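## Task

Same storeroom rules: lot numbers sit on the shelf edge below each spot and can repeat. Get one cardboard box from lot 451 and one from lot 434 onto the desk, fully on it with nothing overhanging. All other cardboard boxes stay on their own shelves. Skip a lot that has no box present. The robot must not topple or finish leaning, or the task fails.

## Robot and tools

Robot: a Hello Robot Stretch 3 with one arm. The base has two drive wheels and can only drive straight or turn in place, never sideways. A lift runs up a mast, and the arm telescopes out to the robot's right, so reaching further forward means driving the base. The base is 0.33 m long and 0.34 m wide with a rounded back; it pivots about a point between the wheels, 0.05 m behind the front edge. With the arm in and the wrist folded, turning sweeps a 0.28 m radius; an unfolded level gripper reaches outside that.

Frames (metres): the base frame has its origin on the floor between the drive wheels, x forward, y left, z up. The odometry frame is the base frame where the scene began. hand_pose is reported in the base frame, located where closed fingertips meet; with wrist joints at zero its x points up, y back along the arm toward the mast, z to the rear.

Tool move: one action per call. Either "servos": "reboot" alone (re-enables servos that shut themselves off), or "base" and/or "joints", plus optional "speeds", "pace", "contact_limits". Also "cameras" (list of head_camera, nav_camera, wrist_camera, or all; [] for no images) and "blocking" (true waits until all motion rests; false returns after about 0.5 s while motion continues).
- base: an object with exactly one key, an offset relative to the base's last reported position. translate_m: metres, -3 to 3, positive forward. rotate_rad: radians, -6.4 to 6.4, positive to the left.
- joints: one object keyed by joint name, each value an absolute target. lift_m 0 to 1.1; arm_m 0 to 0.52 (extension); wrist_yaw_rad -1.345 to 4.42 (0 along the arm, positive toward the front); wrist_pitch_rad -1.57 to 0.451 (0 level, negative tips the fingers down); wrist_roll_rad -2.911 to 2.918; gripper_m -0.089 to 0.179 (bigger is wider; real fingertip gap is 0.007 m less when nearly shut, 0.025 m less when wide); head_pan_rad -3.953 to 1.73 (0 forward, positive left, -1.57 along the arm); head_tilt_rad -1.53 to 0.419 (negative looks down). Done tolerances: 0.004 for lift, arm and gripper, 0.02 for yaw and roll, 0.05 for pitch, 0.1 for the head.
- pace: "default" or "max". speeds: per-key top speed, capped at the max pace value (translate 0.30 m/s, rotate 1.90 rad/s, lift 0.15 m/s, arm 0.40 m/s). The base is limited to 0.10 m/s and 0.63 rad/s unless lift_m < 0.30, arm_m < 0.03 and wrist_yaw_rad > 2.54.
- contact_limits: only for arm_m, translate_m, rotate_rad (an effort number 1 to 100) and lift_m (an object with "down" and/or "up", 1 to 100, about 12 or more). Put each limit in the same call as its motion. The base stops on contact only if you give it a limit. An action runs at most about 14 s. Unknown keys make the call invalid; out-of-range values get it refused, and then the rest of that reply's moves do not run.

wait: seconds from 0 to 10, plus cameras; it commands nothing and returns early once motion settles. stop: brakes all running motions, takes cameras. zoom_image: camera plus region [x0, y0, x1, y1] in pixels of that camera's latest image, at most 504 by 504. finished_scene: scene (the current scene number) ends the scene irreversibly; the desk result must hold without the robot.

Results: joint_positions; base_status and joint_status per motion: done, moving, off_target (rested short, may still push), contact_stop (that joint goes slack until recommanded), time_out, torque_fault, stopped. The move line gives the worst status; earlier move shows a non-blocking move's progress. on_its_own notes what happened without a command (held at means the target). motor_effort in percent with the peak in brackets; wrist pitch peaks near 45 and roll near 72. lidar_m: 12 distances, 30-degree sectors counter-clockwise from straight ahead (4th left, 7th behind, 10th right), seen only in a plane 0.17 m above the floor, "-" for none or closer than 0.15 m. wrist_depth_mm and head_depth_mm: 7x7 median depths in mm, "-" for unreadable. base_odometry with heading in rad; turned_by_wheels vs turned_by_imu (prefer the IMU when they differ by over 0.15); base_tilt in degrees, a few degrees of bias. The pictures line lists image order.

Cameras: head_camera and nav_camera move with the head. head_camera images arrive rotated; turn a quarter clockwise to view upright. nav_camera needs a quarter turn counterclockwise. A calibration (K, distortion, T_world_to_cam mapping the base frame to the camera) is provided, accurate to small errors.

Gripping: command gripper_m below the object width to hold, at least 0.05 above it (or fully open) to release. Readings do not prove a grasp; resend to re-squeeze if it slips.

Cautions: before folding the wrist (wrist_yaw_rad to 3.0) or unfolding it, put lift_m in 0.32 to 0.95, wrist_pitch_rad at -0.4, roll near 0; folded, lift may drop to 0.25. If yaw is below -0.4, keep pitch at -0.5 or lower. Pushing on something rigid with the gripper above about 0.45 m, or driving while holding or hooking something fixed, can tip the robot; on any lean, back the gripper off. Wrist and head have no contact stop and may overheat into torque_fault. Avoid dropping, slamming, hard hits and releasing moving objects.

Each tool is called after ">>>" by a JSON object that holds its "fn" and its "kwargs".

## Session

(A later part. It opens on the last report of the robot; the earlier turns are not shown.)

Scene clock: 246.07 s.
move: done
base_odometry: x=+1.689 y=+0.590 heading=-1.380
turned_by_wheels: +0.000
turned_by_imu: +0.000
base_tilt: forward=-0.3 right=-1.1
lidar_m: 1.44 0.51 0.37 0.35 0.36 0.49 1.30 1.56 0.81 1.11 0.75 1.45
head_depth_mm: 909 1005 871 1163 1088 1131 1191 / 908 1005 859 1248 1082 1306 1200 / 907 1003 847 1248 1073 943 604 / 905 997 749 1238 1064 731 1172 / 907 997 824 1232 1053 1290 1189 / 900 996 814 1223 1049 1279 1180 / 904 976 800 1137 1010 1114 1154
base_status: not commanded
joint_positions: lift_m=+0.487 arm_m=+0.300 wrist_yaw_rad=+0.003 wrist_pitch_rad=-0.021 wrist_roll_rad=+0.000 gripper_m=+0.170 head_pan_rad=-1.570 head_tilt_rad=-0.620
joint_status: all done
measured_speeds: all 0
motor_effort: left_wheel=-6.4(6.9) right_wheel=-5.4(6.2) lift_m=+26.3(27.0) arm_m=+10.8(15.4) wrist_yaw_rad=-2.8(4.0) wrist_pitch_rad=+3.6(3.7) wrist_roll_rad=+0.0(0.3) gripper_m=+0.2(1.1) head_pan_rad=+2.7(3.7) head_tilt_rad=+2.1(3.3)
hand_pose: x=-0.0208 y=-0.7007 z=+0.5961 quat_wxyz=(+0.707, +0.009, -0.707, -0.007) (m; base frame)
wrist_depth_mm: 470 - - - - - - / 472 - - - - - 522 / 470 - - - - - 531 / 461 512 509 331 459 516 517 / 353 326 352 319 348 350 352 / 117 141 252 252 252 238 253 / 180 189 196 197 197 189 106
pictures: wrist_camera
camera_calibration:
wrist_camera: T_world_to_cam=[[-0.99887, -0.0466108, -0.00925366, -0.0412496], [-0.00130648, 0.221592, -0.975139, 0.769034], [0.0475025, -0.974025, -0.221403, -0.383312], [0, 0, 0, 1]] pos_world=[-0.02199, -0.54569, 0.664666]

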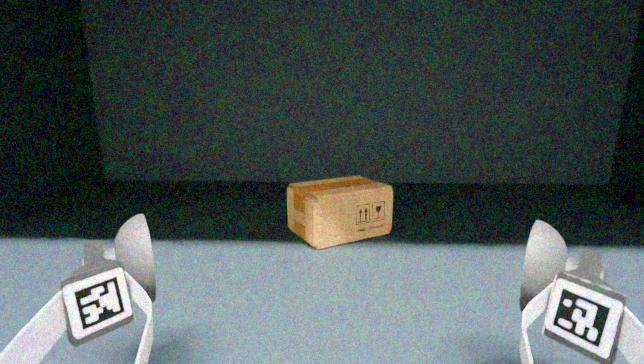

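>>> {"fn": "move", "kwargs": {"joints": {"lift_m":0.467}, "cameras": []}}

>>> {"fn": "move", "kwargs": {"joints": {"arm_m":0.5}, "contact_limits": {"arm_m":35}, "cameras": ["wrist_camera"]}}

>>> {"fn": "move", "kwargs": {"joints": {"gripper_m":0.015}, "cameras": ["wrist_camera"]}}

>>> {"fn": "move", "kwargs": {"joints": {"lift_m":0.53}, "cameras": ["wrist_camera"]}}

Scene clock: 263.73 s.
move: done
base_odometry: x=+1.689 y=+0.590 heading=-1.380
turned_by_wheels: +0.000
turned_by_imu: +0.000
base_tilt: forward=-0.2 right=-1.1
lidar_m: 1.45 0.51 0.37 0.35 0.36 0.49 1.29 1.55 0.81 1.11 0.75 1.45
head_depth_mm: 909 1001 872 1161 1088 1129 1189 / 910 1003 861 1264 1082 1308 1201 / 903 1002 847 1245 1070 943 602 / 904 997 748 1240 1060 746 1171 / 909 996 824 1229 1061 1289 1185 / 904 997 816 1228 1051 1281 1172 / 901 977 799 1133 1014 1112 1156
base_status: not commanded
joint_positions: lift_m=+0.467 arm_m=+0.300 wrist_yaw_rad=+0.003 wrist_pitch_rad=-0.021 wrist_roll_rad=+0.000 gripper_m=+0.170 head_pan_rad=-1.570 head_tilt_rad=-0.620
joint_status: all done
measured_speeds: all 0
motor_effort: left_wheel=-6.5(6.8) right_wheel=-5.1(6.1) lift_m=+25.2(27.7) arm_m=-12.7(13.4) wrist_yaw_rad=-2.9(3.9) wrist_pitch_rad=+3.5(3.6) wrist_roll_rad=-0.1(0.3) gripper_m=+1.2(1.2) head_pan_rad=+2.9(3.6) head_tilt_rad=+2.4(2.9)
hand_pose: x=-0.0208 y=-0.7006 z=+0.5761 quat_wxyz=(+0.707, +0.009, -0.707, -0.007) (m; base frame)
wrist_depth_mm: 466 - - - - - - / 470 - - - - - 529 / 469 - - - - - 534 / 433 435 434 321 390 433 438 / 298 276 298 298 298 298 300 / 117 141 214 213 213 201 215 / 153 166 166 174 166 159 106
pictures: none
No camera images: "cameras" was empty.

Scene clock: 266.43 s.
move: done
base_odometry: x=+1.689 y=+0.590 heading=-1.380
turned_by_wheels: +0.000
turned_by_imu: +0.000
base_tilt: forward=-0.4 right=-1.2
lidar_m: 1.45 0.51 0.36 0.35 0.36 0.49 1.30 1.55 0.81 1.11 0.75 1.45
head_depth_mm: 912 1005 874 1162 1084 1140 1191 / 907 1005 860 1260 1077 1310 1204 / 905 999 844 1245 1070 755 602 / 908 998 750 1234 912 1292 1187 / 905 995 822 1236 1057 1285 1184 / 901 994 814 1225 1047 1285 1179 / 897 980 805 1142 1012 1110 1155
base_status: not commanded
joint_positions: lift_m=+0.467 arm_m=+0.500 wrist_yaw_rad=+0.002 wrist_pitch_rad=-0.019 wrist_roll_rad=+0.000 gripper_m=+0.170 head_pan_rad=-1.570 head_tilt_rad=-0.620
joint_status: all done
measured_speeds: all 0
motor_effort: left_wheel=-6.2(7.2) right_wheel=-5.3(6.2) lift_m=+27.7(31.2) arm_m=+13.0(15.0) wrist_yaw_rad=-2.9(4.3) wrist_pitch_rad=+3.2(3.6) wrist_roll_rad=-0.2(0.3) gripper_m=+0.7(1.1) head_pan_rad=+2.7(3.7) head_tilt_rad=+1.7(3.3)
contact_limits: arm_m 35 (drawing in: default 31, maximum 55; extending or still: default 40, maximum 69)
hand_pose: x=-0.0208 y=-0.9007 z=+0.5766 quat_wxyz=(+0.707, +0.008, -0.707, -0.006) (m; base frame)
wrist_depth_mm: - - - - - - - / - - - - - - - / - - - - - - - / - - - - - - - / 297 277 298 162 177 300 299 / 117 141 138 117 132 193 215 / 153 167 153 113 137 160 106
pictures: wrist_camera
camera_calibration:
wrist_camera: T_world_to_cam=[[-0.998875, -0.0465281, -0.00914129, -0.050761], [-0.00129995, 0.219581, -0.975593, 0.792813], [0.0473998, -0.974484, -0.219394, -0.584042], [0, 0, 0, 1]] pos_world=[-0.0219898, -0.745588, 0.644864]

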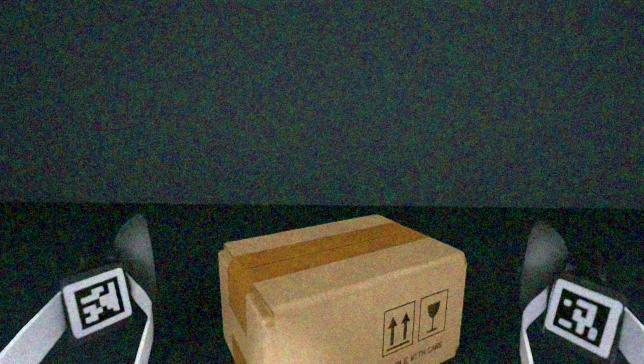

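Scene clock: 268.50 s.
move: done
base_odometry: x=+1.689 y=+0.590 heading=-1.380
turned_by_wheels: +0.000
turned_by_imu: +0.000
base_tilt: forward=-0.3 right=-1.2
lidar_m: 1.45 0.51 0.37 0.35 0.36 0.49 1.30 1.56 0.81 1.11 0.75 1.45
head_depth_mm: 911 1007 872 1163 1085 1132 1194 / 910 1001 860 1260 1080 1306 1206 / 905 1003 848 1247 1077 755 601 / 904 998 751 1229 911 1297 1187 / 901 994 824 1230 1054 1296 1178 / 903 993 818 1233 1051 1276 1179 / 901 977 804 1138 1011 1104 1150
base_status: not commanded
joint_positions: lift_m=+0.467 arm_m=+0.500 wrist_yaw_rad=+0.002 wrist_pitch_rad=-0.019 wrist_roll_rad=+0.000 gripper_m=+0.016 head_pan_rad=-1.570 head_tilt_rad=-0.620
joint_status: all done
measured_speeds: all 0
motor_effort: left_wheel=-6.4(6.9) right_wheel=-5.2(5.9) lift_m=+30.1(30.5) arm_m=+8.6(12.9) wrist_yaw_rad=-1.5(3.6) wrist_pitch_rad=+3.0(3.2) wrist_roll_rad=+0.1(0.3) gripper_m=-29.2(98.1) head_pan_rad=+2.5(3.6) head_tilt_rad=+1.8(2.7)
contact_limits: arm_m 35 (drawing in: default 31, maximum 55; extending or still: default 40, maximum 69)
hand_pose: x=-0.0210 y=-0.9007 z=+0.5767 quat_wxyz=(+0.707, +0.008, -0.707, -0.007) (m; base frame)
wrist_depth_mm: - - - - - - - / - - - - - - - / - - - - - - - / - - - - - - - / 298 298 151 162 163 299 299 / 214 213 130 116 130 192 215 / 174 153 126 116 136 125 167
pictures: wrist_camera
camera_calibration:
wrist_camera: T_world_to_cam=[[-0.998918, -0.0456075, -0.00913685, -0.0501763], [-0.00109226, 0.219379, -0.975639, 0.792794], [0.0465009, -0.974573, -0.219192, -0.584233], [0, 0, 0, 1]] pos_world=[-0.0220887, -0.745588, 0.644964]

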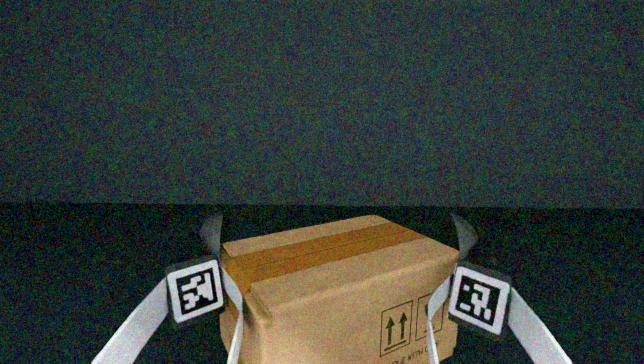

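Scene clock: 269.90 s.
move: done
base_odometry: x=+1.689 y=+0.590 heading=-1.380
turned_by_wheels: +0.000
turned_by_imu: +0.000
base_tilt: forward=-0.2 right=-1.2
lidar_m: 1.45 0.51 0.37 0.35 0.36 0.49 1.30 1.55 0.81 1.11 0.75 1.45
head_depth_mm: 912 1005 871 1158 1085 1140 1185 / 911 1003 861 1255 1080 1310 1188 / 904 1000 845 1246 1006 700 1138 / 903 995 751 1230 819 1299 1191 / 904 998 825 1235 1054 1291 1184 / 905 994 813 1232 1044 1282 1175 / 901 978 802 1137 1013 1108 1153
base_status: not commanded
joint_positions: lift_m=+0.530 arm_m=+0.500 wrist_yaw_rad=+0.002 wrist_pitch_rad=-0.025 wrist_roll_rad=+0.000 gripper_m=+0.019 head_pan_rad=-1.570 head_tilt_rad=-0.620
joint_status: all done
measured_speeds: all 0
motor_effort: left_wheel=-6.3(6.7) right_wheel=-5.4(5.8) lift_m=+30.6(34.1) arm_m=+4.8(7.9) wrist_yaw_rad=-2.3(2.8) wrist_pitch_rad=+4.3(4.3) wrist_roll_rad=+0.3(0.3) gripper_m=-12.9(29.6) head_pan_rad=+3.1(3.6) head_tilt_rad=+1.2(2.3)
contact_limits: arm_m 35 (drawing in: default 31, maximum 55; extending or still: default 40, maximum 69)
hand_pose: x=-0.0210 y=-0.9005 z=+0.6382 quat_wxyz=(+0.707, +0.010, -0.707, -0.009) (m; base frame)
wrist_depth_mm: - - - - - - - / - - - - - - - / - - - - - - - / - - - - - - - / - - 151 151 151 - - / 330 329 131 116 130 313 329 / 271 237 125 115 135 126 260
pictures: wrist_camera
camera_calibration:
wrist_camera: T_world_to_cam=[[-0.998918, -0.0455557, -0.00940324, -0.0493884], [-0.00109317, 0.225086, -0.974338, 0.857062], [0.0465032, -0.973273, -0.224892, -0.565752], [0, 0, 0, 1]] pos_world=[-0.0220887, -0.745794, 0.707371]

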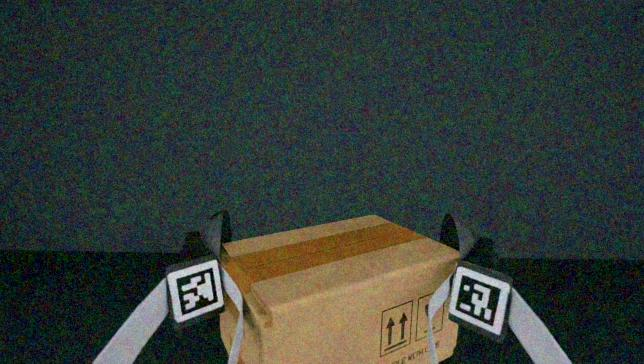

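>>> {"fn": "move", "kwargs": {"joints": {"arm_m":0.0,"head_pan_rad":-3.0,"head_tilt_rad":-0.3}, "cameras": ["wrist_camera"]}}

>>> {"fn": "move", "kwargs": {"base": {"translate_m":-1.0}, "pace": "max", "cameras": []}}

>>> {"fn": "move", "kwargs": {"base": {"translate_m":-0.85}, "pace": "max", "cameras": ["nav_camera","wrist_camera"]}}

Scene clock: 298.03 s.
move: done
base_odometry: x=+1.689 y=+0.590 heading=-1.380
turned_by_wheels: +0.000
turned_by_imu: +0.000
base_tilt: forward=-0.4 right=-1.2
lidar_m: 1.45 0.51 0.37 0.35 0.36 0.49 1.30 1.56 0.81 1.11 0.75 1.45
head_depth_mm: 1678 1573 1483 1418 1347 1297 1246 / 2128 2209 2293 2388 2396 1946 1559 / 2143 2250 2321 2452 2555 2022 1550 / 2154 2269 2380 2480 2552 2006 1537 / 2178 2281 2401 2532 2614 1995 1539 / 2219 2291 2435 2556 2652 1996 1522 / 2218 2293 1440 1493 1572 1655 1514
base_status: not commanded
joint_positions: lift_m=+0.530 arm_m=+0.001 wrist_yaw_rad=+0.002 wrist_pitch_rad=-0.025 wrist_roll_rad=+0.000 gripper_m=+0.019 head_pan_rad=-3.000 head_tilt_rad=-0.300
joint_status: all done
measured_speeds: all 0
motor_effort: left_wheel=-6.2(6.8) right_wheel=-4.9(6.1) lift_m=+29.9(32.3) arm_m=-12.5(14.7) wrist_yaw_rad=-1.6(3.4) wrist_pitch_rad=+4.2(4.3) wrist_roll_rad=+0.2(0.4) gripper_m=-12.2(13.4) head_pan_rad=+3.0(5.5) head_tilt_rad=-3.6(6.3)
hand_pose: x=-0.0210 y=-0.4011 z=+0.6382 quat_wxyz=(+0.707, +0.010, -0.707, -0.009) (m; base frame)
wrist_depth_mm: 462 - - - - - - / 466 - - - - 817 - / 464 - - - - - - / 467 - - - - - - / 456 465 151 163 151 436 470 / 475 - 131 117 130 124 - / 493 - 123 115 135 118 -
pictures: wrist_camera
camera_calibration:
wrist_camera: T_world_to_cam=[[-0.998918, -0.0455557, -0.00940324, -0.0266379], [-0.00109317, 0.225086, -0.974338, 0.744654], [0.0465032, -0.973273, -0.224892, -0.0796993], [0, 0, 0, 1]] pos_world=[-0.0220887, -0.246394, 0.707371]

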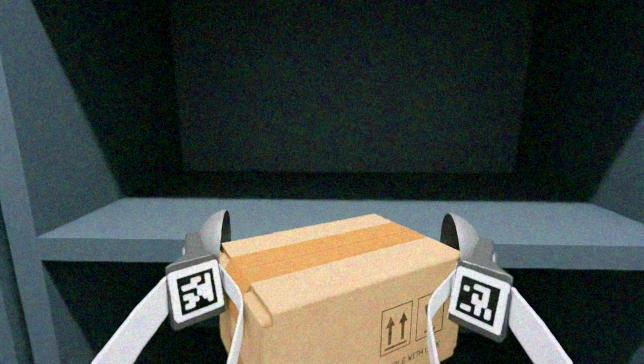

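Scene clock: 309.00 s.
move: done
base_odometry: x=+1.500 y=+1.572 heading=-1.380
turned_by_wheels: +0.000
turned_by_imu: -0.001
base_tilt: forward=-0.4 right=-1.2
lidar_m: 1.38 0.48 0.35 0.33 0.35 0.47 1.24 1.52 0.79 1.12 0.79 1.51
head_depth_mm: 1252 1294 1346 1355 1294 1231 1186 / 1257 1314 1378 1448 1521 1607 1547 / 1274 1326 1387 1470 1543 1626 1552 / 1292 1347 1414 1478 1563 1647 1541 / 1303 1363 1427 1506 1590 1674 1527 / 1320 1382 1449 1525 1605 1704 1525 / 1332 1401 1464 1537 1634 1719 1521
base_status: done
joint_positions: lift_m=+0.530 arm_m=+0.001 wrist_yaw_rad=+0.002 wrist_pitch_rad=-0.025 wrist_roll_rad=+0.000 gripper_m=+0.019 head_pan_rad=-3.000 head_tilt_rad=-0.300
joint_status: not commanded
measured_speeds: all 0
motor_effort: left_wheel=-2.7(12.9) right_wheel=-6.9(12.3) lift_m=+25.7(31.3) arm_m=+3.4(12.6) wrist_yaw_rad=-2.1(3.7) wrist_pitch_rad=+4.2(4.3) wrist_roll_rad=-0.2(0.4) gripper_m=-12.5(13.5) head_pan_rad=+2.7(4.1) head_tilt_rad=+1.0(3.5)
hand_pose: x=-0.0210 y=-0.4011 z=+0.6382 quat_wxyz=(+0.707, +0.010, -0.707, -0.009) (m; base frame)
wrist_depth_mm: - - - - - 801 - / - - - - - - - / - - - - - - - / - - - 557 - 849 - / - - 152 163 151 - - / - - 131 116 130 122 - / - 123 117 116 135 118 -
pictures: none
No camera images: "cameras" was empty.

Scene clock: 318.47 s.
move: done
base_odometry: x=+1.338 y=+2.406 heading=-1.380
turned_by_wheels: +0.000
turned_by_imu: +0.000
base_tilt: forward=-0.3 right=-1.1
lidar_m: 1.33 0.46 0.33 0.32 0.33 0.45 0.63 0.65 0.88 2.32 0.79 1.44
head_depth_mm: 516 540 567 594 625 657 695 / 523 547 574 600 634 665 707 / 530 554 580 608 640 675 717 / 536 559 587 616 652 687 728 / 542 565 594 625 658 697 738 / 548 574 600 633 669 707 751 / 553 581 608 639 679 718 764
base_status: done
joint_positions: lift_m=+0.530 arm_m=+0.001 wrist_yaw_rad=+0.002 wrist_pitch_rad=-0.025 wrist_roll_rad=+0.000 gripper_m=+0.019 head_pan_rad=-3.000 head_tilt_rad=-0.300
joint_status: not commanded
measured_speeds: all 0
motor_effort: left_wheel=-8.5(12.6) right_wheel=-1.4(12.9) lift_m=+31.0(32.1) arm_m=+12.8(13.2) wrist_yaw_rad=-0.4(3.5) wrist_pitch_rad=+4.2(4.3) wrist_roll_rad=-0.1(0.4) gripper_m=-12.9(13.4) head_pan_rad=+2.8(3.9) head_tilt_rad=+4.4(5.0)
hand_pose: x=-0.0210 y=-0.4011 z=+0.6382 quat_wxyz=(+0.707, +0.010, -0.707, -0.009) (m; base frame)
wrist_depth_mm: - - - - - - - / - - - - - - - / - - - - - - - / - - - - - - - / - - 151 163 164 - - / - - 131 117 130 - - / - - 123 116 136 126 -
pictures: nav_camera (sideways), wrist_camera
camera_calibration:
nav_camera: T_world_to_cam=[[-0.265553, -0.055094, 0.962521, -1.20808], [-0.155362, 0.987763, 0.0136757, 0.0332945], [-0.951496, -0.145907, -0.270862, 0.311582], [0, 0, 0, 1]] pos_world=[-0.0191681, -0.0539832, 1.24675]
wrist_camera: T_world_to_cam=[[-0.998918, -0.0455557, -0.00940324, -0.0266379], [-0.00109317, 0.225086, -0.974338, 0.744654], [0.0465032, -0.973273, -0.224892, -0.0796993], [0, 0, 0, 1]] pos_world=[-0.0220887, -0.246394, 0.707371]

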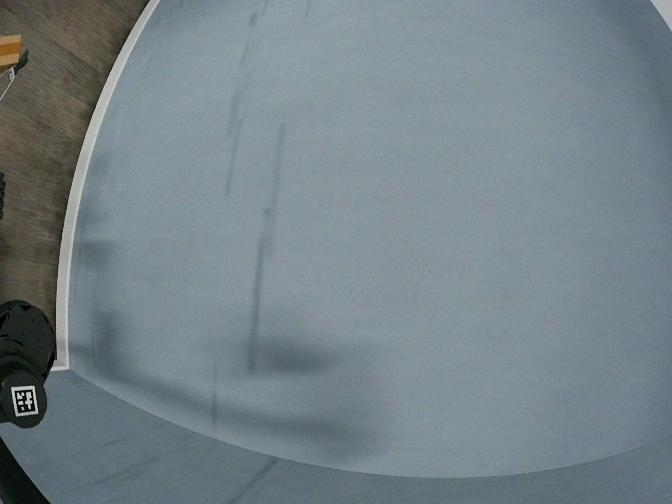

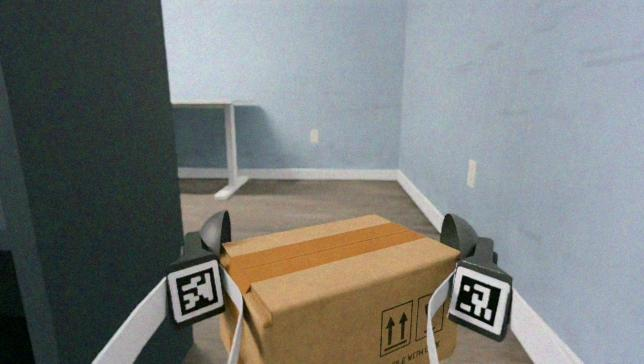

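>>> {"fn": "move", "kwargs": {"base": {"rotate_rad":-1.598}, "cameras": []}}

>>> {"fn": "move", "kwargs": {"joints": {"head_pan_rad":0.3,"head_tilt_rad":-0.3}, "cameras": ["nav_camera"]}}

Scene clock: 334.87 s.
move: done
base_odometry: x=+1.338 y=+2.406 heading=-2.978
turned_by_wheels: -1.598
turned_by_imu: -1.573
base_tilt: forward=-0.3 right=-1.4
lidar_m: 2.20 0.79 1.44 1.42 0.47 0.34 0.32 0.33 0.44 0.63 0.65 0.87
head_depth_mm: - - - 287 301 318 336 / - - - 289 305 321 340 / - - 283 293 308 325 344 / - - 284 296 312 329 349 / - - 285 300 316 333 354 / - - 288 303 320 338 359 / - 282 291 307 323 342 363
base_status: done
joint_positions: lift_m=+0.530 arm_m=+0.001 wrist_yaw_rad=+0.002 wrist_pitch_rad=-0.025 wrist_roll_rad=+0.000 gripper_m=+0.019 head_pan_rad=-3.000 head_tilt_rad=-0.300
joint_status: not commanded
measured_speeds: all 0
motor_effort: left_wheel=+8.6(11.5) right_wheel=-10.1(13.5) lift_m=+30.0(30.8) arm_m=+3.6(12.8) wrist_yaw_rad=-1.4(2.9) wrist_pitch_rad=+4.2(4.3) wrist_roll_rad=+0.0(0.4) gripper_m=-12.9(13.4) head_pan_rad=+3.0(3.6) head_tilt_rad=+4.6(6.1)
hand_pose: x=-0.0210 y=-0.4011 z=+0.6382 quat_wxyz=(+0.707, +0.010, -0.707, -0.009) (m; base frame)
wrist_depth_mm: 368 367 364 360 357 357 353 / 378 375 373 372 372 367 363 / 392 390 384 385 382 381 376 / 401 403 399 398 393 392 380 / 417 420 151 163 163 401 379 / 436 425 131 117 130 414 381 / 447 451 123 115 136 125 380
pictures: none
No camera images: "cameras" was empty.

Scene clock: 337.87 s.
move: done
base_odometry: x=+1.338 y=+2.406 heading=-2.978
turned_by_wheels: +0.000
turned_by_imu: +0.000
base_tilt: forward=-0.3 right=-1.3
lidar_m: 2.20 0.79 1.44 1.42 0.47 0.34 0.32 0.33 0.44 0.63 0.65 0.87
head_depth_mm: 2844 2978 3041 3231 2949 2027 1571 / 2926 2990 3169 3292 2935 2031 1545 / 2979 3123 3261 3450 2890 2019 1545 / 3068 3269 3354 3475 2914 1990 1533 / 912 956 1005 1059 1125 1191 1276 / 718 745 772 807 843 881 926 / 650 677 1199 1011 855 1129 968
base_status: not commanded
joint_positions: lift_m=+0.530 arm_m=+0.001 wrist_yaw_rad=+0.002 wrist_pitch_rad=-0.025 wrist_roll_rad=+0.000 gripper_m=+0.019 head_pan_rad=+0.308 head_tilt_rad=-0.300
joint_status: all done
measured_speeds: translate_m=+0.000 rotate_rad=+0.000 lift_m=+0.000 arm_m=+0.000 wrist_yaw_rad=+0.000 wrist_pitch_rad=+0.000 wrist_roll_rad=+0.000 head_pan_rad=-0.024 head_tilt_rad=+0.000
motor_effort: left_wheel=+8.3(9.1) right_wheel=-10.2(10.7) lift_m=+29.7(30.5) arm_m=-9.8(9.9) wrist_yaw_rad=-1.9(3.0) wrist_pitch_rad=+4.3(4.3) wrist_roll_rad=+0.0(0.3) gripper_m=-12.8(13.3) head_pan_rad=-2.9(6.1) head_tilt_rad=+5.0(8.6)
hand_pose: x=-0.0210 y=-0.4011 z=+0.6382 quat_wxyz=(+0.707, +0.010, -0.707, -0.009) (m; base frame)
wrist_depth_mm: 368 365 363 362 360 357 352 / 376 379 374 372 370 366 368 / 389 387 385 385 385 379 375 / 403 402 398 398 394 394 380 / 421 418 151 163 163 403 380 / 434 426 131 116 130 417 377 / 450 447 124 115 136 125 378
pictures: nav_camera (sideways)
camera_calibration:
nav_camera: T_world_to_cam=[[0.252199, 0.0981473, 0.962685, -1.21155], [0.3169, -0.94836, 0.0136672, 0.0304721], [0.914314, 0.301628, -0.270278, 0.299429], [0, 0, 0, 1]] pos_world=[0.0221216, 0.0574923, 1.24685]

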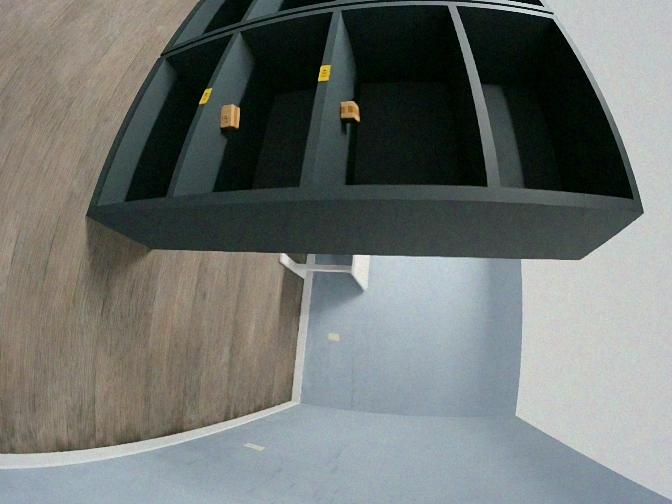

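>>> {"fn": "move", "kwargs": {"base": {"translate_m":0.9}, "joints": {"lift_m":0.85}, "cameras": []}}

>>> {"fn": "move", "kwargs": {"base": {"translate_m":0.7}, "joints": {"head_tilt_rad":-0.4}, "cameras": ["nav_camera","head_camera"]}}

Scene clock: 356.50 s.
move: done
base_odometry: x=+0.451 y=+2.259 heading=-2.978
turned_by_wheels: +0.000
turned_by_imu: +0.000
base_tilt: forward=-0.3 right=-1.2
lidar_m: 2.12 2.23 0.43 0.41 0.43 1.27 1.21 0.88 0.63 0.60 0.62 0.83
head_depth_mm: 2103 2190 2274 2379 2509 2035 1563 / 2156 2241 2346 2436 2534 2038 1553 / 2233 2319 2400 2501 2597 2025 1539 / 2277 2383 2458 2631 2714 2017 1531 / 2319 2446 2582 2605 2540 2002 1528 / 2405 2479 2624 2583 2845 2001 1523 / 2493 2569 2728 2566 2657 1981 1513
base_status: done
joint_positions: lift_m=+0.850 arm_m=+0.001 wrist_yaw_rad=+0.002 wrist_pitch_rad=-0.026 wrist_roll_rad=+0.000 gripper_m=+0.019 head_pan_rad=+0.300 head_tilt_rad=-0.300
joint_status: all done
measured_speeds: all 0
motor_effort: left_wheel=+3.1(13.4) right_wheel=+7.5(10.5) lift_m=+24.9(33.9) arm_m=-9.8(13.1) wrist_yaw_rad=-2.8(3.7) wrist_pitch_rad=+4.3(4.4) wrist_roll_rad=+0.0(0.4) gripper_m=-12.8(13.6) head_pan_rad=-3.0(3.8) head_tilt_rad=+4.0(5.5)
hand_pose: x=-0.0210 y=-0.4011 z=+0.9580 quat_wxyz=(+0.707, +0.010, -0.707, -0.009) (m; base frame)
wrist_depth_mm: 341 339 337 336 333 335 331 / 352 352 349 344 344 341 342 / 363 362 362 360 356 356 353 / 374 376 373 373 369 371 365 / 387 387 151 163 163 378 380 / 405 397 130 116 130 386 389 / 417 417 124 116 136 126 407
pictures: none
No camera images: "cameras" was empty.

Scene clock: 364.63 s.
move: done
base_odometry: x=-0.240 y=+2.145 heading=-2.978
turned_by_wheels: +0.000
turned_by_imu: +0.000
base_tilt: forward=-0.3 right=-1.1
lidar_m: 1.84 1.62 2.49 1.95 0.65 0.62 1.91 0.86 0.61 0.58 0.60 0.81
head_depth_mm: 1484 1570 1662 1759 1916 1809 1431 / 1531 1615 1715 1833 1959 1790 1414 / 1557 1649 1764 1889 2015 1789 1409 / 1609 1709 1817 1956 2080 1771 1399 / 1645 1750 1870 1994 2144 1750 1398 / 1692 1806 1931 1971 2137 1764 1399 / 1753 1854 1995 1641 2211 1749 1392
base_status: done
joint_positions: lift_m=+0.850 arm_m=+0.001 wrist_yaw_rad=+0.002 wrist_pitch_rad=-0.026 wrist_roll_rad=+0.000 gripper_m=+0.019 head_pan_rad=+0.300 head_tilt_rad=-0.400
joint_status: all done
measured_speeds: all 0
motor_effort: left_wheel=+3.4(12.1) right_wheel=+6.0(11.7) lift_m=+25.9(26.2) arm_m=-5.7(9.4) wrist_yaw_rad=-2.3(3.3) wrist_pitch_rad=+4.3(4.4) wrist_roll_rad=+0.1(0.4) gripper_m=-12.3(13.5) head_pan_rad=-2.1(3.7) head_tilt_rad=-4.0(5.3)
hand_pose: x=-0.0210 y=-0.4011 z=+0.9580 quat_wxyz=(+0.707, +0.010, -0.707, -0.009) (m; base frame)
wrist_depth_mm: 321 319 318 318 314 315 312 / 331 329 329 326 324 324 322 / 343 341 339 337 334 334 332 / 355 352 351 350 346 346 341 / 366 364 151 163 163 353 355 / 379 376 131 117 130 364 369 / 390 393 123 115 135 126 383
pictures: head_camera (sideways), nav_camera (sideways)
camera_calibration:
head_camera: T_world_to_cam=[[-0.31145, -0.144803, -0.939165, 1.23963], [-0.2615, 0.963224, -0.0617928, 0.0816731], [0.913574, 0.226346, -0.337862, 0.389788], [0, 0, 0, 1]] pos_world=[0.051341, 0.0126061, 1.30096]
nav_camera: T_world_to_cam=[[0.343642, 0.124145, 0.930859, -1.17052], [0.310347, -0.950545, 0.0122008, 0.0324093], [0.886338, 0.284696, -0.365175, 0.423074], [0, 0, 0, 1]] pos_world=[0.0171949, 0.0556729, 1.24369]

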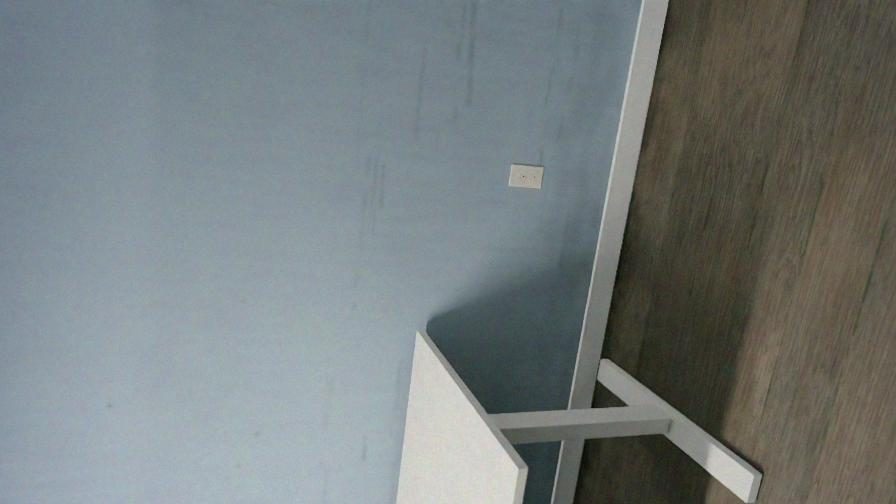

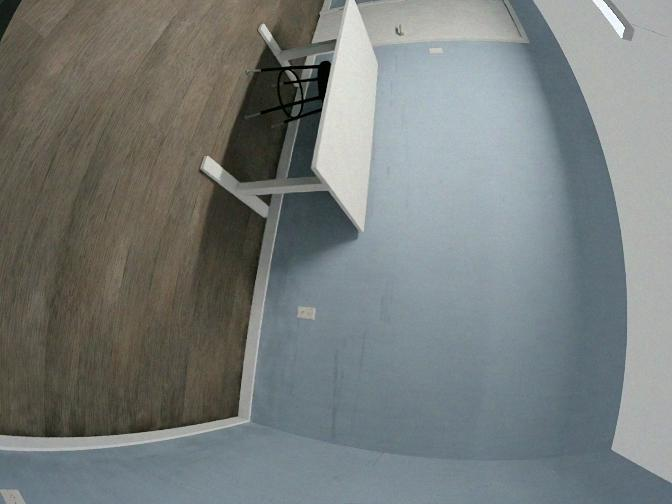

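>>> {"fn": "move", "kwargs": {"base": {"rotate_rad":1.107}, "cameras": []}}

>>> {"fn": "move", "kwargs": {"base": {"translate_m":1.185}, "joints": {"head_pan_rad":-1.57,"head_tilt_rad":-0.5}, "cameras": []}}

>>> {"fn": "move", "kwargs": {"base": {"rotate_rad":0.49}, "cameras": ["head_camera","nav_camera"]}}

Scene clock: 408.50 s.
move: done
base_odometry: x=-0.240 y=+2.145 heading=-1.871
turned_by_wheels: +1.107
turned_by_imu: +1.088
base_tilt: forward=-0.4 right=-1.2
lidar_m: 2.28 1.61 0.62 0.63 1.93 0.81 0.60 0.58 0.61 0.84 1.84 1.62
head_depth_mm: 3111 3121 3145 2431 2494 1818 1427 / 3672 3890 - 3556 2431 1794 1422 / 3611 3792 - 3835 2414 1780 1412 / 3558 3756 - 3728 2394 1775 1411 / 3481 3652 3777 3663 2404 1756 1395 / 3401 3589 3849 3619 2366 1738 1390 / 3352 3452 3384 3153 2340 1741 1391
base_status: done
joint_positions: lift_m=+0.850 arm_m=+0.001 wrist_yaw_rad=+0.002 wrist_pitch_rad=-0.026 wrist_roll_rad=+0.000 gripper_m=+0.019 head_pan_rad=+0.300 head_tilt_rad=-0.400
joint_status: not commanded
measured_speeds: all 0
motor_effort: left_wheel=-8.6(13.2) right_wheel=+10.1(12.2) lift_m=+26.2(27.0) arm_m=-8.2(8.2) wrist_yaw_rad=-1.5(3.6) wrist_pitch_rad=+4.3(4.4) wrist_roll_rad=-0.1(0.4) gripper_m=-12.4(13.5) head_pan_rad=-2.4(3.3) head_tilt_rad=-3.8(4.8)
hand_pose: x=-0.0211 y=-0.4011 z=+0.9580 quat_wxyz=(+0.707, +0.010, -0.707, -0.009) (m; base frame)
wrist_depth_mm: - - - - 593 473 379 / - - - - 588 477 382 / - - - - 597 494 388 / - - - - 609 491 392 / - - 151 163 151 476 396 / - - 131 116 130 455 403 / - - 123 115 136 463 410
pictures: none
No camera images: "cameras" was empty.

Scene clock: 421.47 s.
move: done
base_odometry: x=-0.591 y=+1.014 heading=-1.871
turned_by_wheels: +0.000
turned_by_imu: +0.000
base_tilt: forward=-0.3 right=-1.2
lidar_m: 1.32 2.66 1.41 1.04 1.02 1.06 1.66 1.61 1.68 0.85 0.84 0.82
head_depth_mm: 1450 1582 1771 1984 2049 1629 1325 / 1349 1483 1650 1844 2011 1615 1325 / 1265 1393 1530 1699 1900 452 1274 / 1202 1299 1431 1574 1722 429 - / 1138 1230 1334 1462 959 690 1294 / 1084 1167 1264 1332 918 710 1204 / 1034 1104 1191 1233 910 706 1195
base_status: done
joint_positions: lift_m=+0.850 arm_m=+0.001 wrist_yaw_rad=+0.002 wrist_pitch_rad=-0.026 wrist_roll_rad=+0.000 gripper_m=+0.019 head_pan_rad=-1.570 head_tilt_rad=-0.500
joint_status: all done
measured_speeds: all 0
motor_effort: left_wheel=+6.1(8.8) right_wheel=+5.2(15.3) lift_m=+29.3(29.3) arm_m=-9.3(13.6) wrist_yaw_rad=-1.8(3.5) wrist_pitch_rad=+4.3(4.4) wrist_roll_rad=-0.2(0.4) gripper_m=-13.0(13.6) head_pan_rad=+3.3(5.9) head_tilt_rad=+3.5(7.2)
hand_pose: x=-0.0211 y=-0.4011 z=+0.9580 quat_wxyz=(+0.707, +0.010, -0.707, -0.009) (m; base frame)
wrist_depth_mm: - - - - - - - / - - - - - - - / - - - - - - - / - - - - - - - / - - 151 164 164 - - / - - 131 117 130 - - / - - 117 115 136 126 -
pictures: none
No camera images: "cameras" was empty.

Scene clock: 423.37 s.
move: done
base_odometry: x=-0.591 y=+1.014 heading=-1.382
turned_by_wheels: +0.490
turned_by_imu: +0.482
base_tilt: forward=-0.4 right=-1.3
lidar_m: 2.66 1.46 1.05 1.01 1.04 1.68 1.61 1.66 1.33 0.84 0.82 0.86
head_depth_mm: 1063 1144 1249 1373 1497 731 1295 / 1058 1145 1247 1350 947 728 1282 / 1047 1142 1231 1309 942 452 1219 / 1049 1134 1237 1300 935 430 - / 1048 1134 1238 1298 931 669 1260 / 1050 1131 1233 1290 919 712 1257 / 1046 1125 1226 1285 912 707 1226
base_status: done
joint_positions: lift_m=+0.850 arm_m=+0.001 wrist_yaw_rad=+0.001 wrist_pitch_rad=-0.026 wrist_roll_rad=+0.000 gripper_m=+0.019 head_pan_rad=-1.570 head_tilt_rad=-0.500
joint_status: not commanded
measured_speeds: all 0
motor_effort: left_wheel=-8.3(13.2) right_wheel=+9.3(13.0) lift_m=+28.8(29.4) arm_m=-10.2(10.5) wrist_yaw_rad=-1.6(2.8) wrist_pitch_rad=+4.3(4.4) wrist_roll_rad=-0.2(0.3) gripper_m=-12.6(13.2) head_pan_rad=+3.4(3.9) head_tilt_rad=+3.7(4.7)
hand_pose: x=-0.0211 y=-0.4011 z=+0.9580 quat_wxyz=(+0.707, +0.010, -0.707, -0.009) (m; base frame)
wrist_depth_mm: - - - - - - - / - - - - - - - / - - - - - - - / - - - - - - - / - - 151 151 151 - - / - - 130 117 130 - - / - - 117 115 135 118 -
pictures: head_camera (sideways), nav_camera (sideways)
camera_calibration:
head_camera: T_world_to_cam=[[-0.0466693, 0.432116, -0.900609, 1.18768], [0.997508, -0.0276004, -0.0649334, 0.0780445], [-0.052916, -0.901395, -0.429751, 0.51521], [0, 0, 0, 1]] pos_world=[0.00484102, -0.0466534, 1.29612]
nav_camera: T_world_to_cam=[[0.0173991, -0.45578, 0.889922, -1.11508], [-0.999789, -0.0176299, 0.0105179, 0.0426232], [0.0108954, -0.889918, -0.455991, 0.546666], [0, 0, 0, 1]] pos_world=[0.0560594, -0.0209909, 1.24116]

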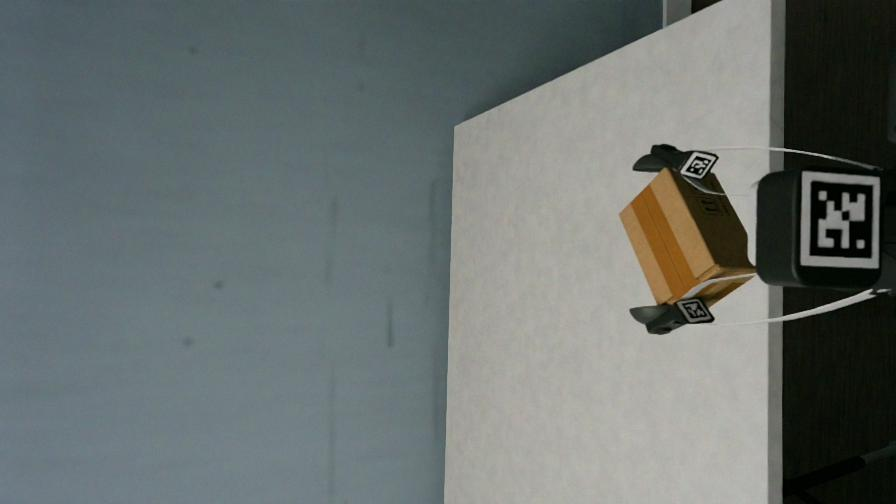

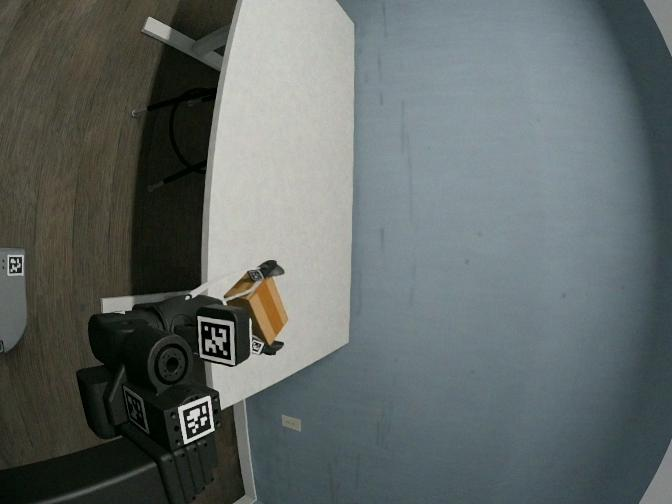

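>>> {"fn": "move", "kwargs": {"base": {"translate_m":0.1}, "cameras": []}}

>>> {"fn": "move", "kwargs": {"joints": {"arm_m":0.32,"lift_m":0.72}, "cameras": []}}

>>> {"fn": "move", "kwargs": {"joints": {"lift_m":0.63}, "speeds": {"lift_m":0.03}, "contact_limits": {"lift_m":{"down":13}}, "cameras": ["head_camera"]}}

Scene clock: 433.60 s.
move: done
base_odometry: x=-0.572 y=+0.915 heading=-1.382
turned_by_wheels: +0.000
turned_by_imu: +0.000
base_tilt: forward=-0.2 right=-1.2
lidar_m: 2.55 1.47 1.06 1.01 1.05 1.79 1.71 1.77 0.86 1.27 0.78 1.25
head_depth_mm: 1056 1144 1244 1368 957 731 1291 / 1055 1136 1243 1314 948 728 1257 / 1046 1132 1236 1306 946 450 1202 / 1049 1138 1237 1306 934 429 - / 1044 1133 1228 1297 927 669 1265 / 1044 1127 1227 1292 919 712 1230 / 1043 1129 1228 1296 911 706 1224
base_status: done
joint_positions: lift_m=+0.850 arm_m=+0.001 wrist_yaw_rad=+0.001 wrist_pitch_rad=-0.026 wrist_roll_rad=+0.000 gripper_m=+0.019 head_pan_rad=-1.570 head_tilt_rad=-0.500
joint_status: not commanded
measured_speeds: all 0
motor_effort: left_wheel=+0.3(7.2) right_wheel=+10.8(14.6) lift_m=+29.3(30.0) arm_m=-13.1(13.4) wrist_yaw_rad=-1.2(2.7) wrist_pitch_rad=+4.3(4.4) wrist_roll_rad=-0.1(0.3) gripper_m=-12.8(13.4) head_pan_rad=+3.1(3.9) head_tilt_rad=+2.4(3.9)
hand_pose: x=-0.0211 y=-0.4011 z=+0.9580 quat_wxyz=(+0.707, +0.010, -0.707, -0.009) (m; base frame)
wrist_depth_mm: - - - - - - - / - - - - - - - / - - - - - - - / - - - - - - - / - - 151 151 151 - - / - - 131 117 130 122 - / - - 117 115 135 118 -
pictures: none
No camera images: "cameras" was empty.

Scene clock: 437.17 s.
move: done
base_odometry: x=-0.572 y=+0.915 heading=-1.382
turned_by_wheels: +0.000
turned_by_imu: +0.000
base_tilt: forward=-0.3 right=-1.3
lidar_m: 2.56 1.47 1.06 1.01 1.05 1.78 1.71 1.77 0.86 1.27 0.78 1.25
head_depth_mm: 1057 1150 1251 1366 957 732 1262 / 1055 1141 1243 1308 949 491 372 / 1050 1134 1239 1306 936 522 1247 / 1050 1136 1233 1298 780 564 1273 / 1052 1126 1229 1294 889 717 1269 / 1046 1125 1223 1292 919 711 1225 / 1039 1121 1231 1291 911 707 1226
base_status: not commanded
joint_positions: lift_m=+0.720 arm_m=+0.320 wrist_yaw_rad=+0.001 wrist_pitch_rad=-0.026 wrist_roll_rad=+0.000 gripper_m=+0.019 head_pan_rad=-1.570 head_tilt_rad=-0.500
joint_status: all done
measured_speeds: all 0
motor_effort: left_wheel=+0.0(0.9) right_wheel=+10.9(11.1) lift_m=+31.2(33.9) arm_m=+13.4(15.2) wrist_yaw_rad=-2.0(2.9) wrist_pitch_rad=+4.4(4.4) wrist_roll_rad=-0.1(0.4) gripper_m=-12.8(13.3) head_pan_rad=+3.3(3.6) head_tilt_rad=+2.1(3.5)
hand_pose: x=-0.0211 y=-0.7205 z=+0.8279 quat_wxyz=(+0.707, +0.010, -0.707, -0.009) (m; base frame)
wrist_depth_mm: - - - - - - - / - - - - - - - / - - - - - - - / - - - - - - - / - - 150 151 151 - - / - - 130 117 130 122 - / - - 117 115 135 118 -
pictures: none
No camera images: "cameras" was empty.

Scene clock: 440.40 s.
move: contact_stop
base_odometry: x=-0.572 y=+0.915 heading=-1.382
turned_by_wheels: +0.000
turned_by_imu: +0.000
base_tilt: forward=-0.3 right=-1.2
lidar_m: 2.56 1.47 1.06 1.01 1.05 1.78 1.71 1.77 0.86 1.27 0.78 1.24
head_depth_mm: 1058 1145 1245 1364 959 731 1292 / 1053 1138 1242 1312 951 725 465 / 1046 1138 1241 1319 944 559 1212 / 1047 1131 1233 1299 931 574 1268 / 1046 1129 1227 1293 926 713 1269 / 1042 1126 1228 1293 920 709 1236 / 1044 1128 1226 1286 915 707 1230
base_status: not commanded
joint_positions: lift_m=+0.650 arm_m=+0.320 wrist_yaw_rad=+0.000 wrist_pitch_rad=+0.007 wrist_roll_rad=+0.000 gripper_m=+0.019 head_pan_rad=-1.570 head_tilt_rad=-0.500
joint_status: lift_m contact_stop (moved -0.070 of -0.090)
measured_speeds: translate_m=+0.000 rotate_rad=+0.000 lift_m=+0.001 arm_m=+0.000 wrist_yaw_rad=+0.000 wrist_pitch_rad=+0.000 wrist_roll_rad=+0.000 head_pan_rad=+0.000 head_tilt_rad=+0.000
on_its_own: lift_m is slack since a contact_stop (your +0.630 is given up)
motor_effort: left_wheel=-0.2(1.1) right_wheel=+4.8(11.2) lift_m=+25.8(29.6) arm_m=+9.0(13.9) wrist_yaw_rad=-1.6(3.0) wrist_pitch_rad=-1.7(6.5) wrist_roll_rad=+0.0(0.8) gripper_m=-13.5(13.5) head_pan_rad=+2.6(3.2) head_tilt_rad=+2.1(2.7)
contact_limits: lift_m down 13 (down: maximum 72; up: maximum 65)
hand_pose: x=-0.0213 y=-0.7214 z=+0.7668 quat_wxyz=(+0.707, -0.002, -0.707, +0.003) (m; base frame)
wrist_depth_mm: - - - - - - - / - - - - - - - / - - - - - - - / - - - - - - - / - - 151 151 151 - - / - - 131 116 130 122 - / - - 117 116 135 118 -
pictures: head_camera (sideways)
camera_calibration:
head_camera: T_world_to_cam=[[-0.0466693, 0.432116, -0.900609, 1.18768], [0.997508, -0.0276004, -0.0649334, 0.0780445], [-0.052916, -0.901395, -0.429751, 0.51521], [0, 0, 0, 1]] pos_world=[0.00484102, -0.0466534, 1.29612]

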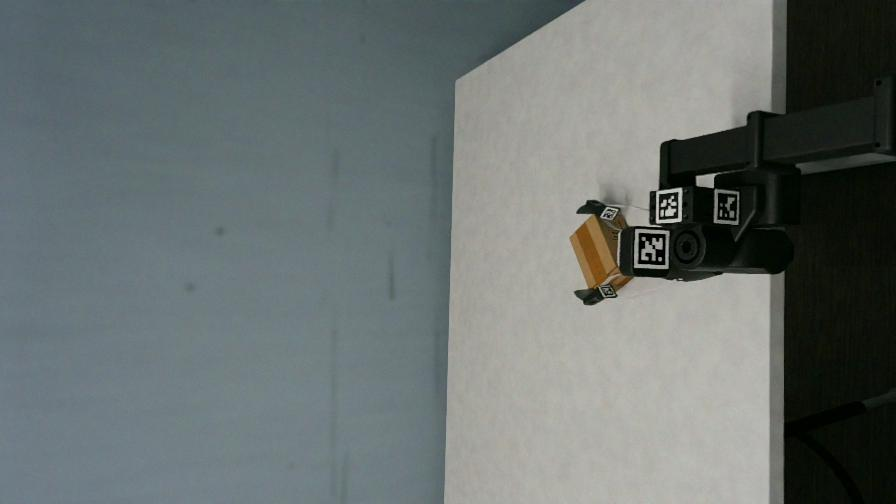

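>>> {"fn": "move", "kwargs": {"joints": {"gripper_m":0.15}, "cameras": []}}

>>> {"fn": "move", "kwargs": {"joints": {"lift_m":0.81}, "cameras": ["head_camera"]}}

>>> {"fn": "move", "kwargs": {"joints": {"arm_m":0.0,"head_pan_rad":0.25,"head_tilt_rad":-0.35}, "cameras": []}}

>>> {"fn": "move", "kwargs": {"base": {"translate_m":0.8}, "cameras": ["head_camera"]}}

Scene clock: 462.37 s.
move: done
base_odometry: x=-0.572 y=+0.915 heading=-1.382
turned_by_wheels: +0.000
turned_by_imu: +0.000
base_tilt: forward=-0.3 right=-1.2
lidar_m: 2.57 1.47 1.06 1.01 1.05 1.78 1.71 1.76 0.86 1.27 0.78 1.24
head_depth_mm: 1060 1148 1243 1367 953 731 1291 / 1052 1137 1245 1309 946 729 465 / 1053 1138 1244 1303 937 558 1221 / 1051 1134 1238 1308 928 575 1270 / 1043 1131 1236 1302 927 714 1270 / 1041 1128 1230 1290 921 712 1235 / 1039 1123 1228 1289 912 709 1227
base_status: not commanded
joint_positions: lift_m=+0.651 arm_m=+0.320 wrist_yaw_rad=+0.000 wrist_pitch_rad=+0.004 wrist_roll_rad=+0.000 gripper_m=+0.150 head_pan_rad=-1.570 head_tilt_rad=-0.500
joint_status: all done
measured_speeds: all 0
on_its_own: lift_m is slack since a contact_stop (your +0.630 is given up)
motor_effort: left_wheel=-0.6(1.0) right_wheel=+4.7(5.2) lift_m=+27.2(27.7) arm_m=-2.2(8.9) wrist_yaw_rad=+0.0(2.4) wrist_pitch_rad=-1.2(1.3) wrist_roll_rad=-0.3(0.5) gripper_m=+0.8(81.9) head_pan_rad=+2.1(2.8) head_tilt_rad=+0.3(1.3)
contact_limits: lift_m down 13 (down: maximum 72; up: maximum 65)
hand_pose: x=-0.0213 y=-0.7213 z=+0.7662 quat_wxyz=(+0.707, -0.001, -0.707, +0.001) (m; base frame)
wrist_depth_mm: - - - - - - - / - - - - - - - / - - - - - - - / - - - - - - - / - 146 - 161 161 141 - / - 125 135 122 139 124 - / - 118 124 120 141 - 111
pictures: none
No camera images: "cameras" was empty.

Scene clock: 464.63 s.
move: done
base_odometry: x=-0.572 y=+0.915 heading=-1.382
turned_by_wheels: +0.000
turned_by_imu: +0.000
base_tilt: forward=-0.4 right=-1.2
lidar_m: 2.56 1.47 1.06 1.01 1.05 1.79 1.71 1.76 0.86 1.27 0.78 1.24
head_depth_mm: 1056 1140 1250 1367 954 688 294 / 1054 1140 1248 1310 471 356 1206 / 1050 1140 1239 1304 486 679 1240 / 1046 1133 1241 1300 513 694 1271 / 1049 1128 1233 1294 925 715 1266 / 1046 1127 1228 1286 921 711 1232 / 1040 1120 1221 1284 912 708 1218
base_status: not commanded
joint_positions: lift_m=+0.810 arm_m=+0.320 wrist_yaw_rad=+0.000 wrist_pitch_rad=-0.015 wrist_roll_rad=+0.000 gripper_m=+0.150 head_pan_rad=-1.570 head_tilt_rad=-0.500
joint_status: all done
measured_speeds: all 0
motor_effort: left_wheel=-0.6(0.9) right_wheel=+4.4(5.6) lift_m=+29.5(34.0) arm_m=+5.3(5.3) wrist_yaw_rad=-0.5(2.3) wrist_pitch_rad=+2.3(2.5) wrist_roll_rad=-0.1(0.4) gripper_m=+0.2(1.5) head_pan_rad=+1.4(2.7) head_tilt_rad=+0.3(1.0)
hand_pose: x=-0.0213 y=-0.7208 z=+0.9207 quat_wxyz=(+0.707, +0.006, -0.707, -0.006) (m; base frame)
wrist_depth_mm: - - - - - - - / - - - - - - - / - - - - - - - / - - - - - - - / - 146 - - - 142 - / - 125 - - - 124 - / - 119 - - - - 111
pictures: head_camera (sideways)
camera_calibration:
head_camera: T_world_to_cam=[[-0.0466693, 0.432116, -0.900609, 1.18768], [0.997508, -0.0276004, -0.0649334, 0.0780445], [-0.052916, -0.901395, -0.429751, 0.51521], [0, 0, 0, 1]] pos_world=[0.00484102, -0.0466534, 1.29612]

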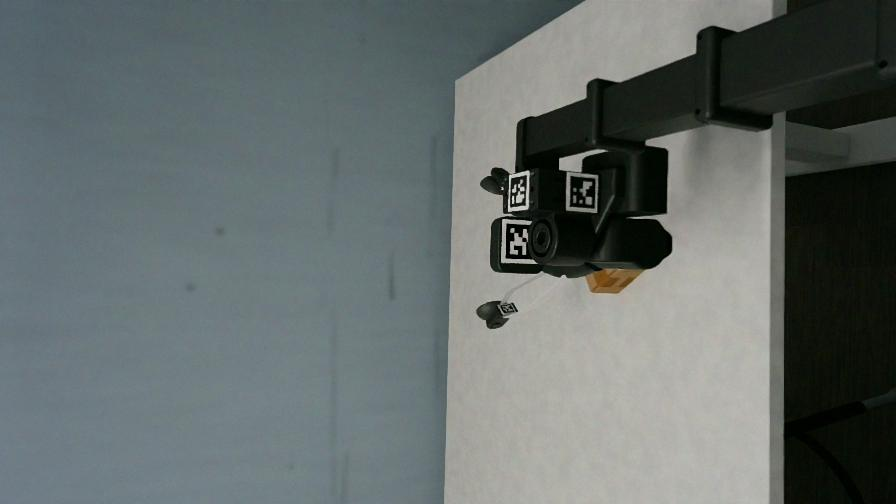

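Scene clock: 468.20 s.
move: done
base_odometry: x=-0.572 y=+0.915 heading=-1.382
turned_by_wheels: +0.000
turned_by_imu: +0.000
base_tilt: forward=-0.4 right=-1.2
lidar_m: 2.57 1.46 1.06 1.01 1.05 1.78 1.71 1.76 0.86 1.27 0.78 1.24
head_depth_mm: 2486 2597 2706 2822 2606 1908 1496 / 2532 2619 2737 2925 2651 1894 1487 / 2531 2714 2833 2961 2660 1877 1470 / 2600 2740 2921 3066 2612 1870 1456 / 2654 2579 2710 2882 2591 1888 1466 / 2742 2162 2232 2357 2342 1859 1452 / 1693 1732 1803 1849 1938 1835 1457
base_status: not commanded
joint_positions: lift_m=+0.810 arm_m=+0.001 wrist_yaw_rad=+0.000 wrist_pitch_rad=-0.016 wrist_roll_rad=+0.000 gripper_m=+0.150 head_pan_rad=+0.251 head_tilt_rad=-0.350
joint_status: all done
measured_speeds: all 0
motor_effort: left_wheel=-0.5(0.9) right_wheel=+4.2(5.6) lift_m=+25.7(29.4) arm_m=-12.6(14.5) wrist_yaw_rad=-1.2(2.4) wrist_pitch_rad=+2.4(2.5) wrist_roll_rad=-0.1(0.4) gripper_m=+0.6(1.2) head_pan_rad=-3.2(6.0) head_tilt_rad=+4.8(8.2)
hand_pose: x=-0.0213 y=-0.4014 z=+0.9206 quat_wxyz=(+0.707, +0.006, -0.707, -0.006) (m; base frame)
wrist_depth_mm: - - - - - - - / - - - - - - - / - - - - - - - / - - - - - - - / - 146 - - - 149 - / - 125 - 478 - 124 - / - 119 - - - - 111
pictures: none
No camera images: "cameras" was empty.

Scene clock: 477.33 s.
move: done
base_odometry: x=-0.422 y=+0.130 heading=-1.382
turned_by_wheels: +0.000
turned_by_imu: +0.000
base_tilt: forward=-0.3 right=-1.3
lidar_m: 1.76 1.49 1.07 1.03 1.06 1.44 2.50 1.33 0.67 0.82 1.30 1.73
head_depth_mm: 1815 1895 2008 2104 2225 1875 1491 / 1509 1792 2001 2157 2255 1893 1487 / 1866 1964 2109 2210 2133 1895 1467 / 1869 2029 2122 2238 2338 1886 1463 / 1904 2101 2175 2311 2413 1865 1466 / 1827 2007 2082 2169 2198 1862 1449 / 1650 1736 1811 1887 1976 1844 1449
base_status: done
joint_positions: lift_m=+0.810 arm_m=+0.001 wrist_yaw_rad=+0.000 wrist_pitch_rad=-0.016 wrist_roll_rad=+0.000 gripper_m=+0.150 head_pan_rad=+0.250 head_tilt_rad=-0.350
joint_status: not commanded
measured_speeds: all 0
motor_effort: left_wheel=+5.6(9.7) right_wheel=+4.1(13.5) lift_m=+30.2(31.6) arm_m=-12.4(13.7) wrist_yaw_rad=-2.7(2.7) wrist_pitch_rad=+2.4(2.6) wrist_roll_rad=-0.1(0.4) gripper_m=+0.2(1.2) head_pan_rad=-2.8(3.8) head_tilt_rad=+3.2(5.2)
hand_pose: x=-0.0213 y=-0.4014 z=+0.9206 quat_wxyz=(+0.707, +0.006, -0.707, -0.006) (m; base frame)
wrist_depth_mm: 938 931 - - - - - / 958 - - - - - - / - - - - - - - / - - - - - - - / - - - - - 142 - / - 126 - - - 125 - / - 119 - - - - 111
pictures: head_camera (sideways)
camera_calibration:
head_camera: T_world_to_cam=[[-0.272158, -0.117223, -0.955086, 1.26017], [-0.210031, 0.975857, -0.0599231, 0.0788861], [0.939051, 0.184289, -0.290208, 0.327527], [0, 0, 0, 1]] pos_world=[0.0519695, 0.0103803, 1.30335]

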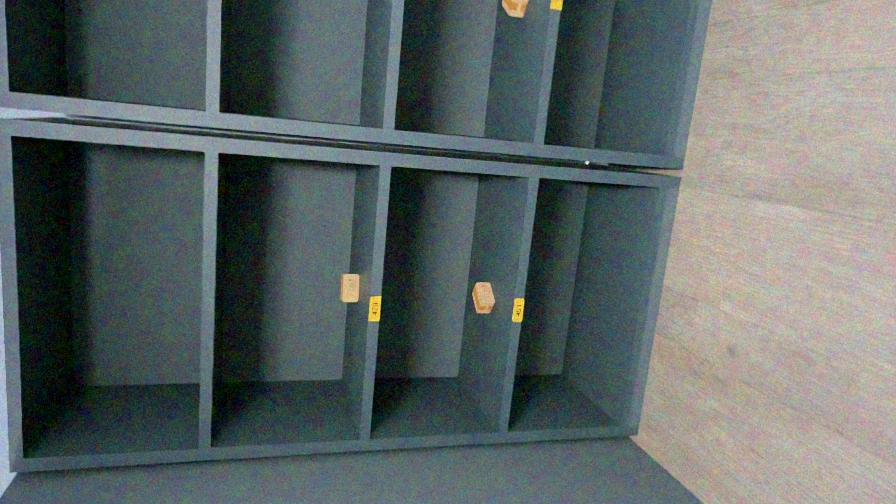

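>>> {"fn": "zoom_image", "kwargs": {"camera": "head_camera", "region": [490, 280, 550, 340]}}

>>> {"fn": "zoom_image", "kwargs": {"camera": "head_camera", "region": [540, 0, 570, 20]}}

Scaled by 8.400 from the camera's 896x504 image, which has a finer 1280x720 frame.

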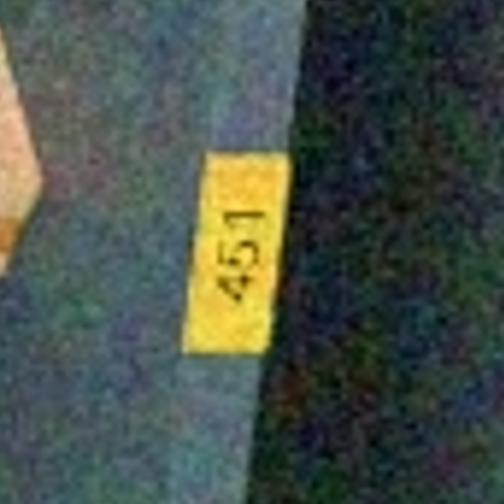

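Scaled by 16.800 from the camera's 896x504 image, which has a finer 1280x720 frame.

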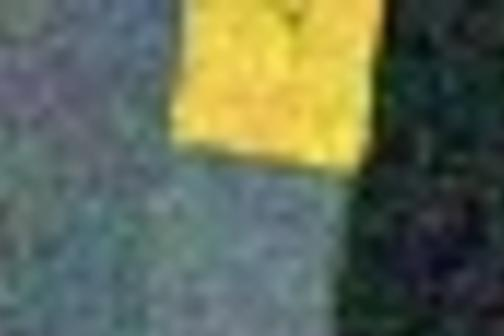

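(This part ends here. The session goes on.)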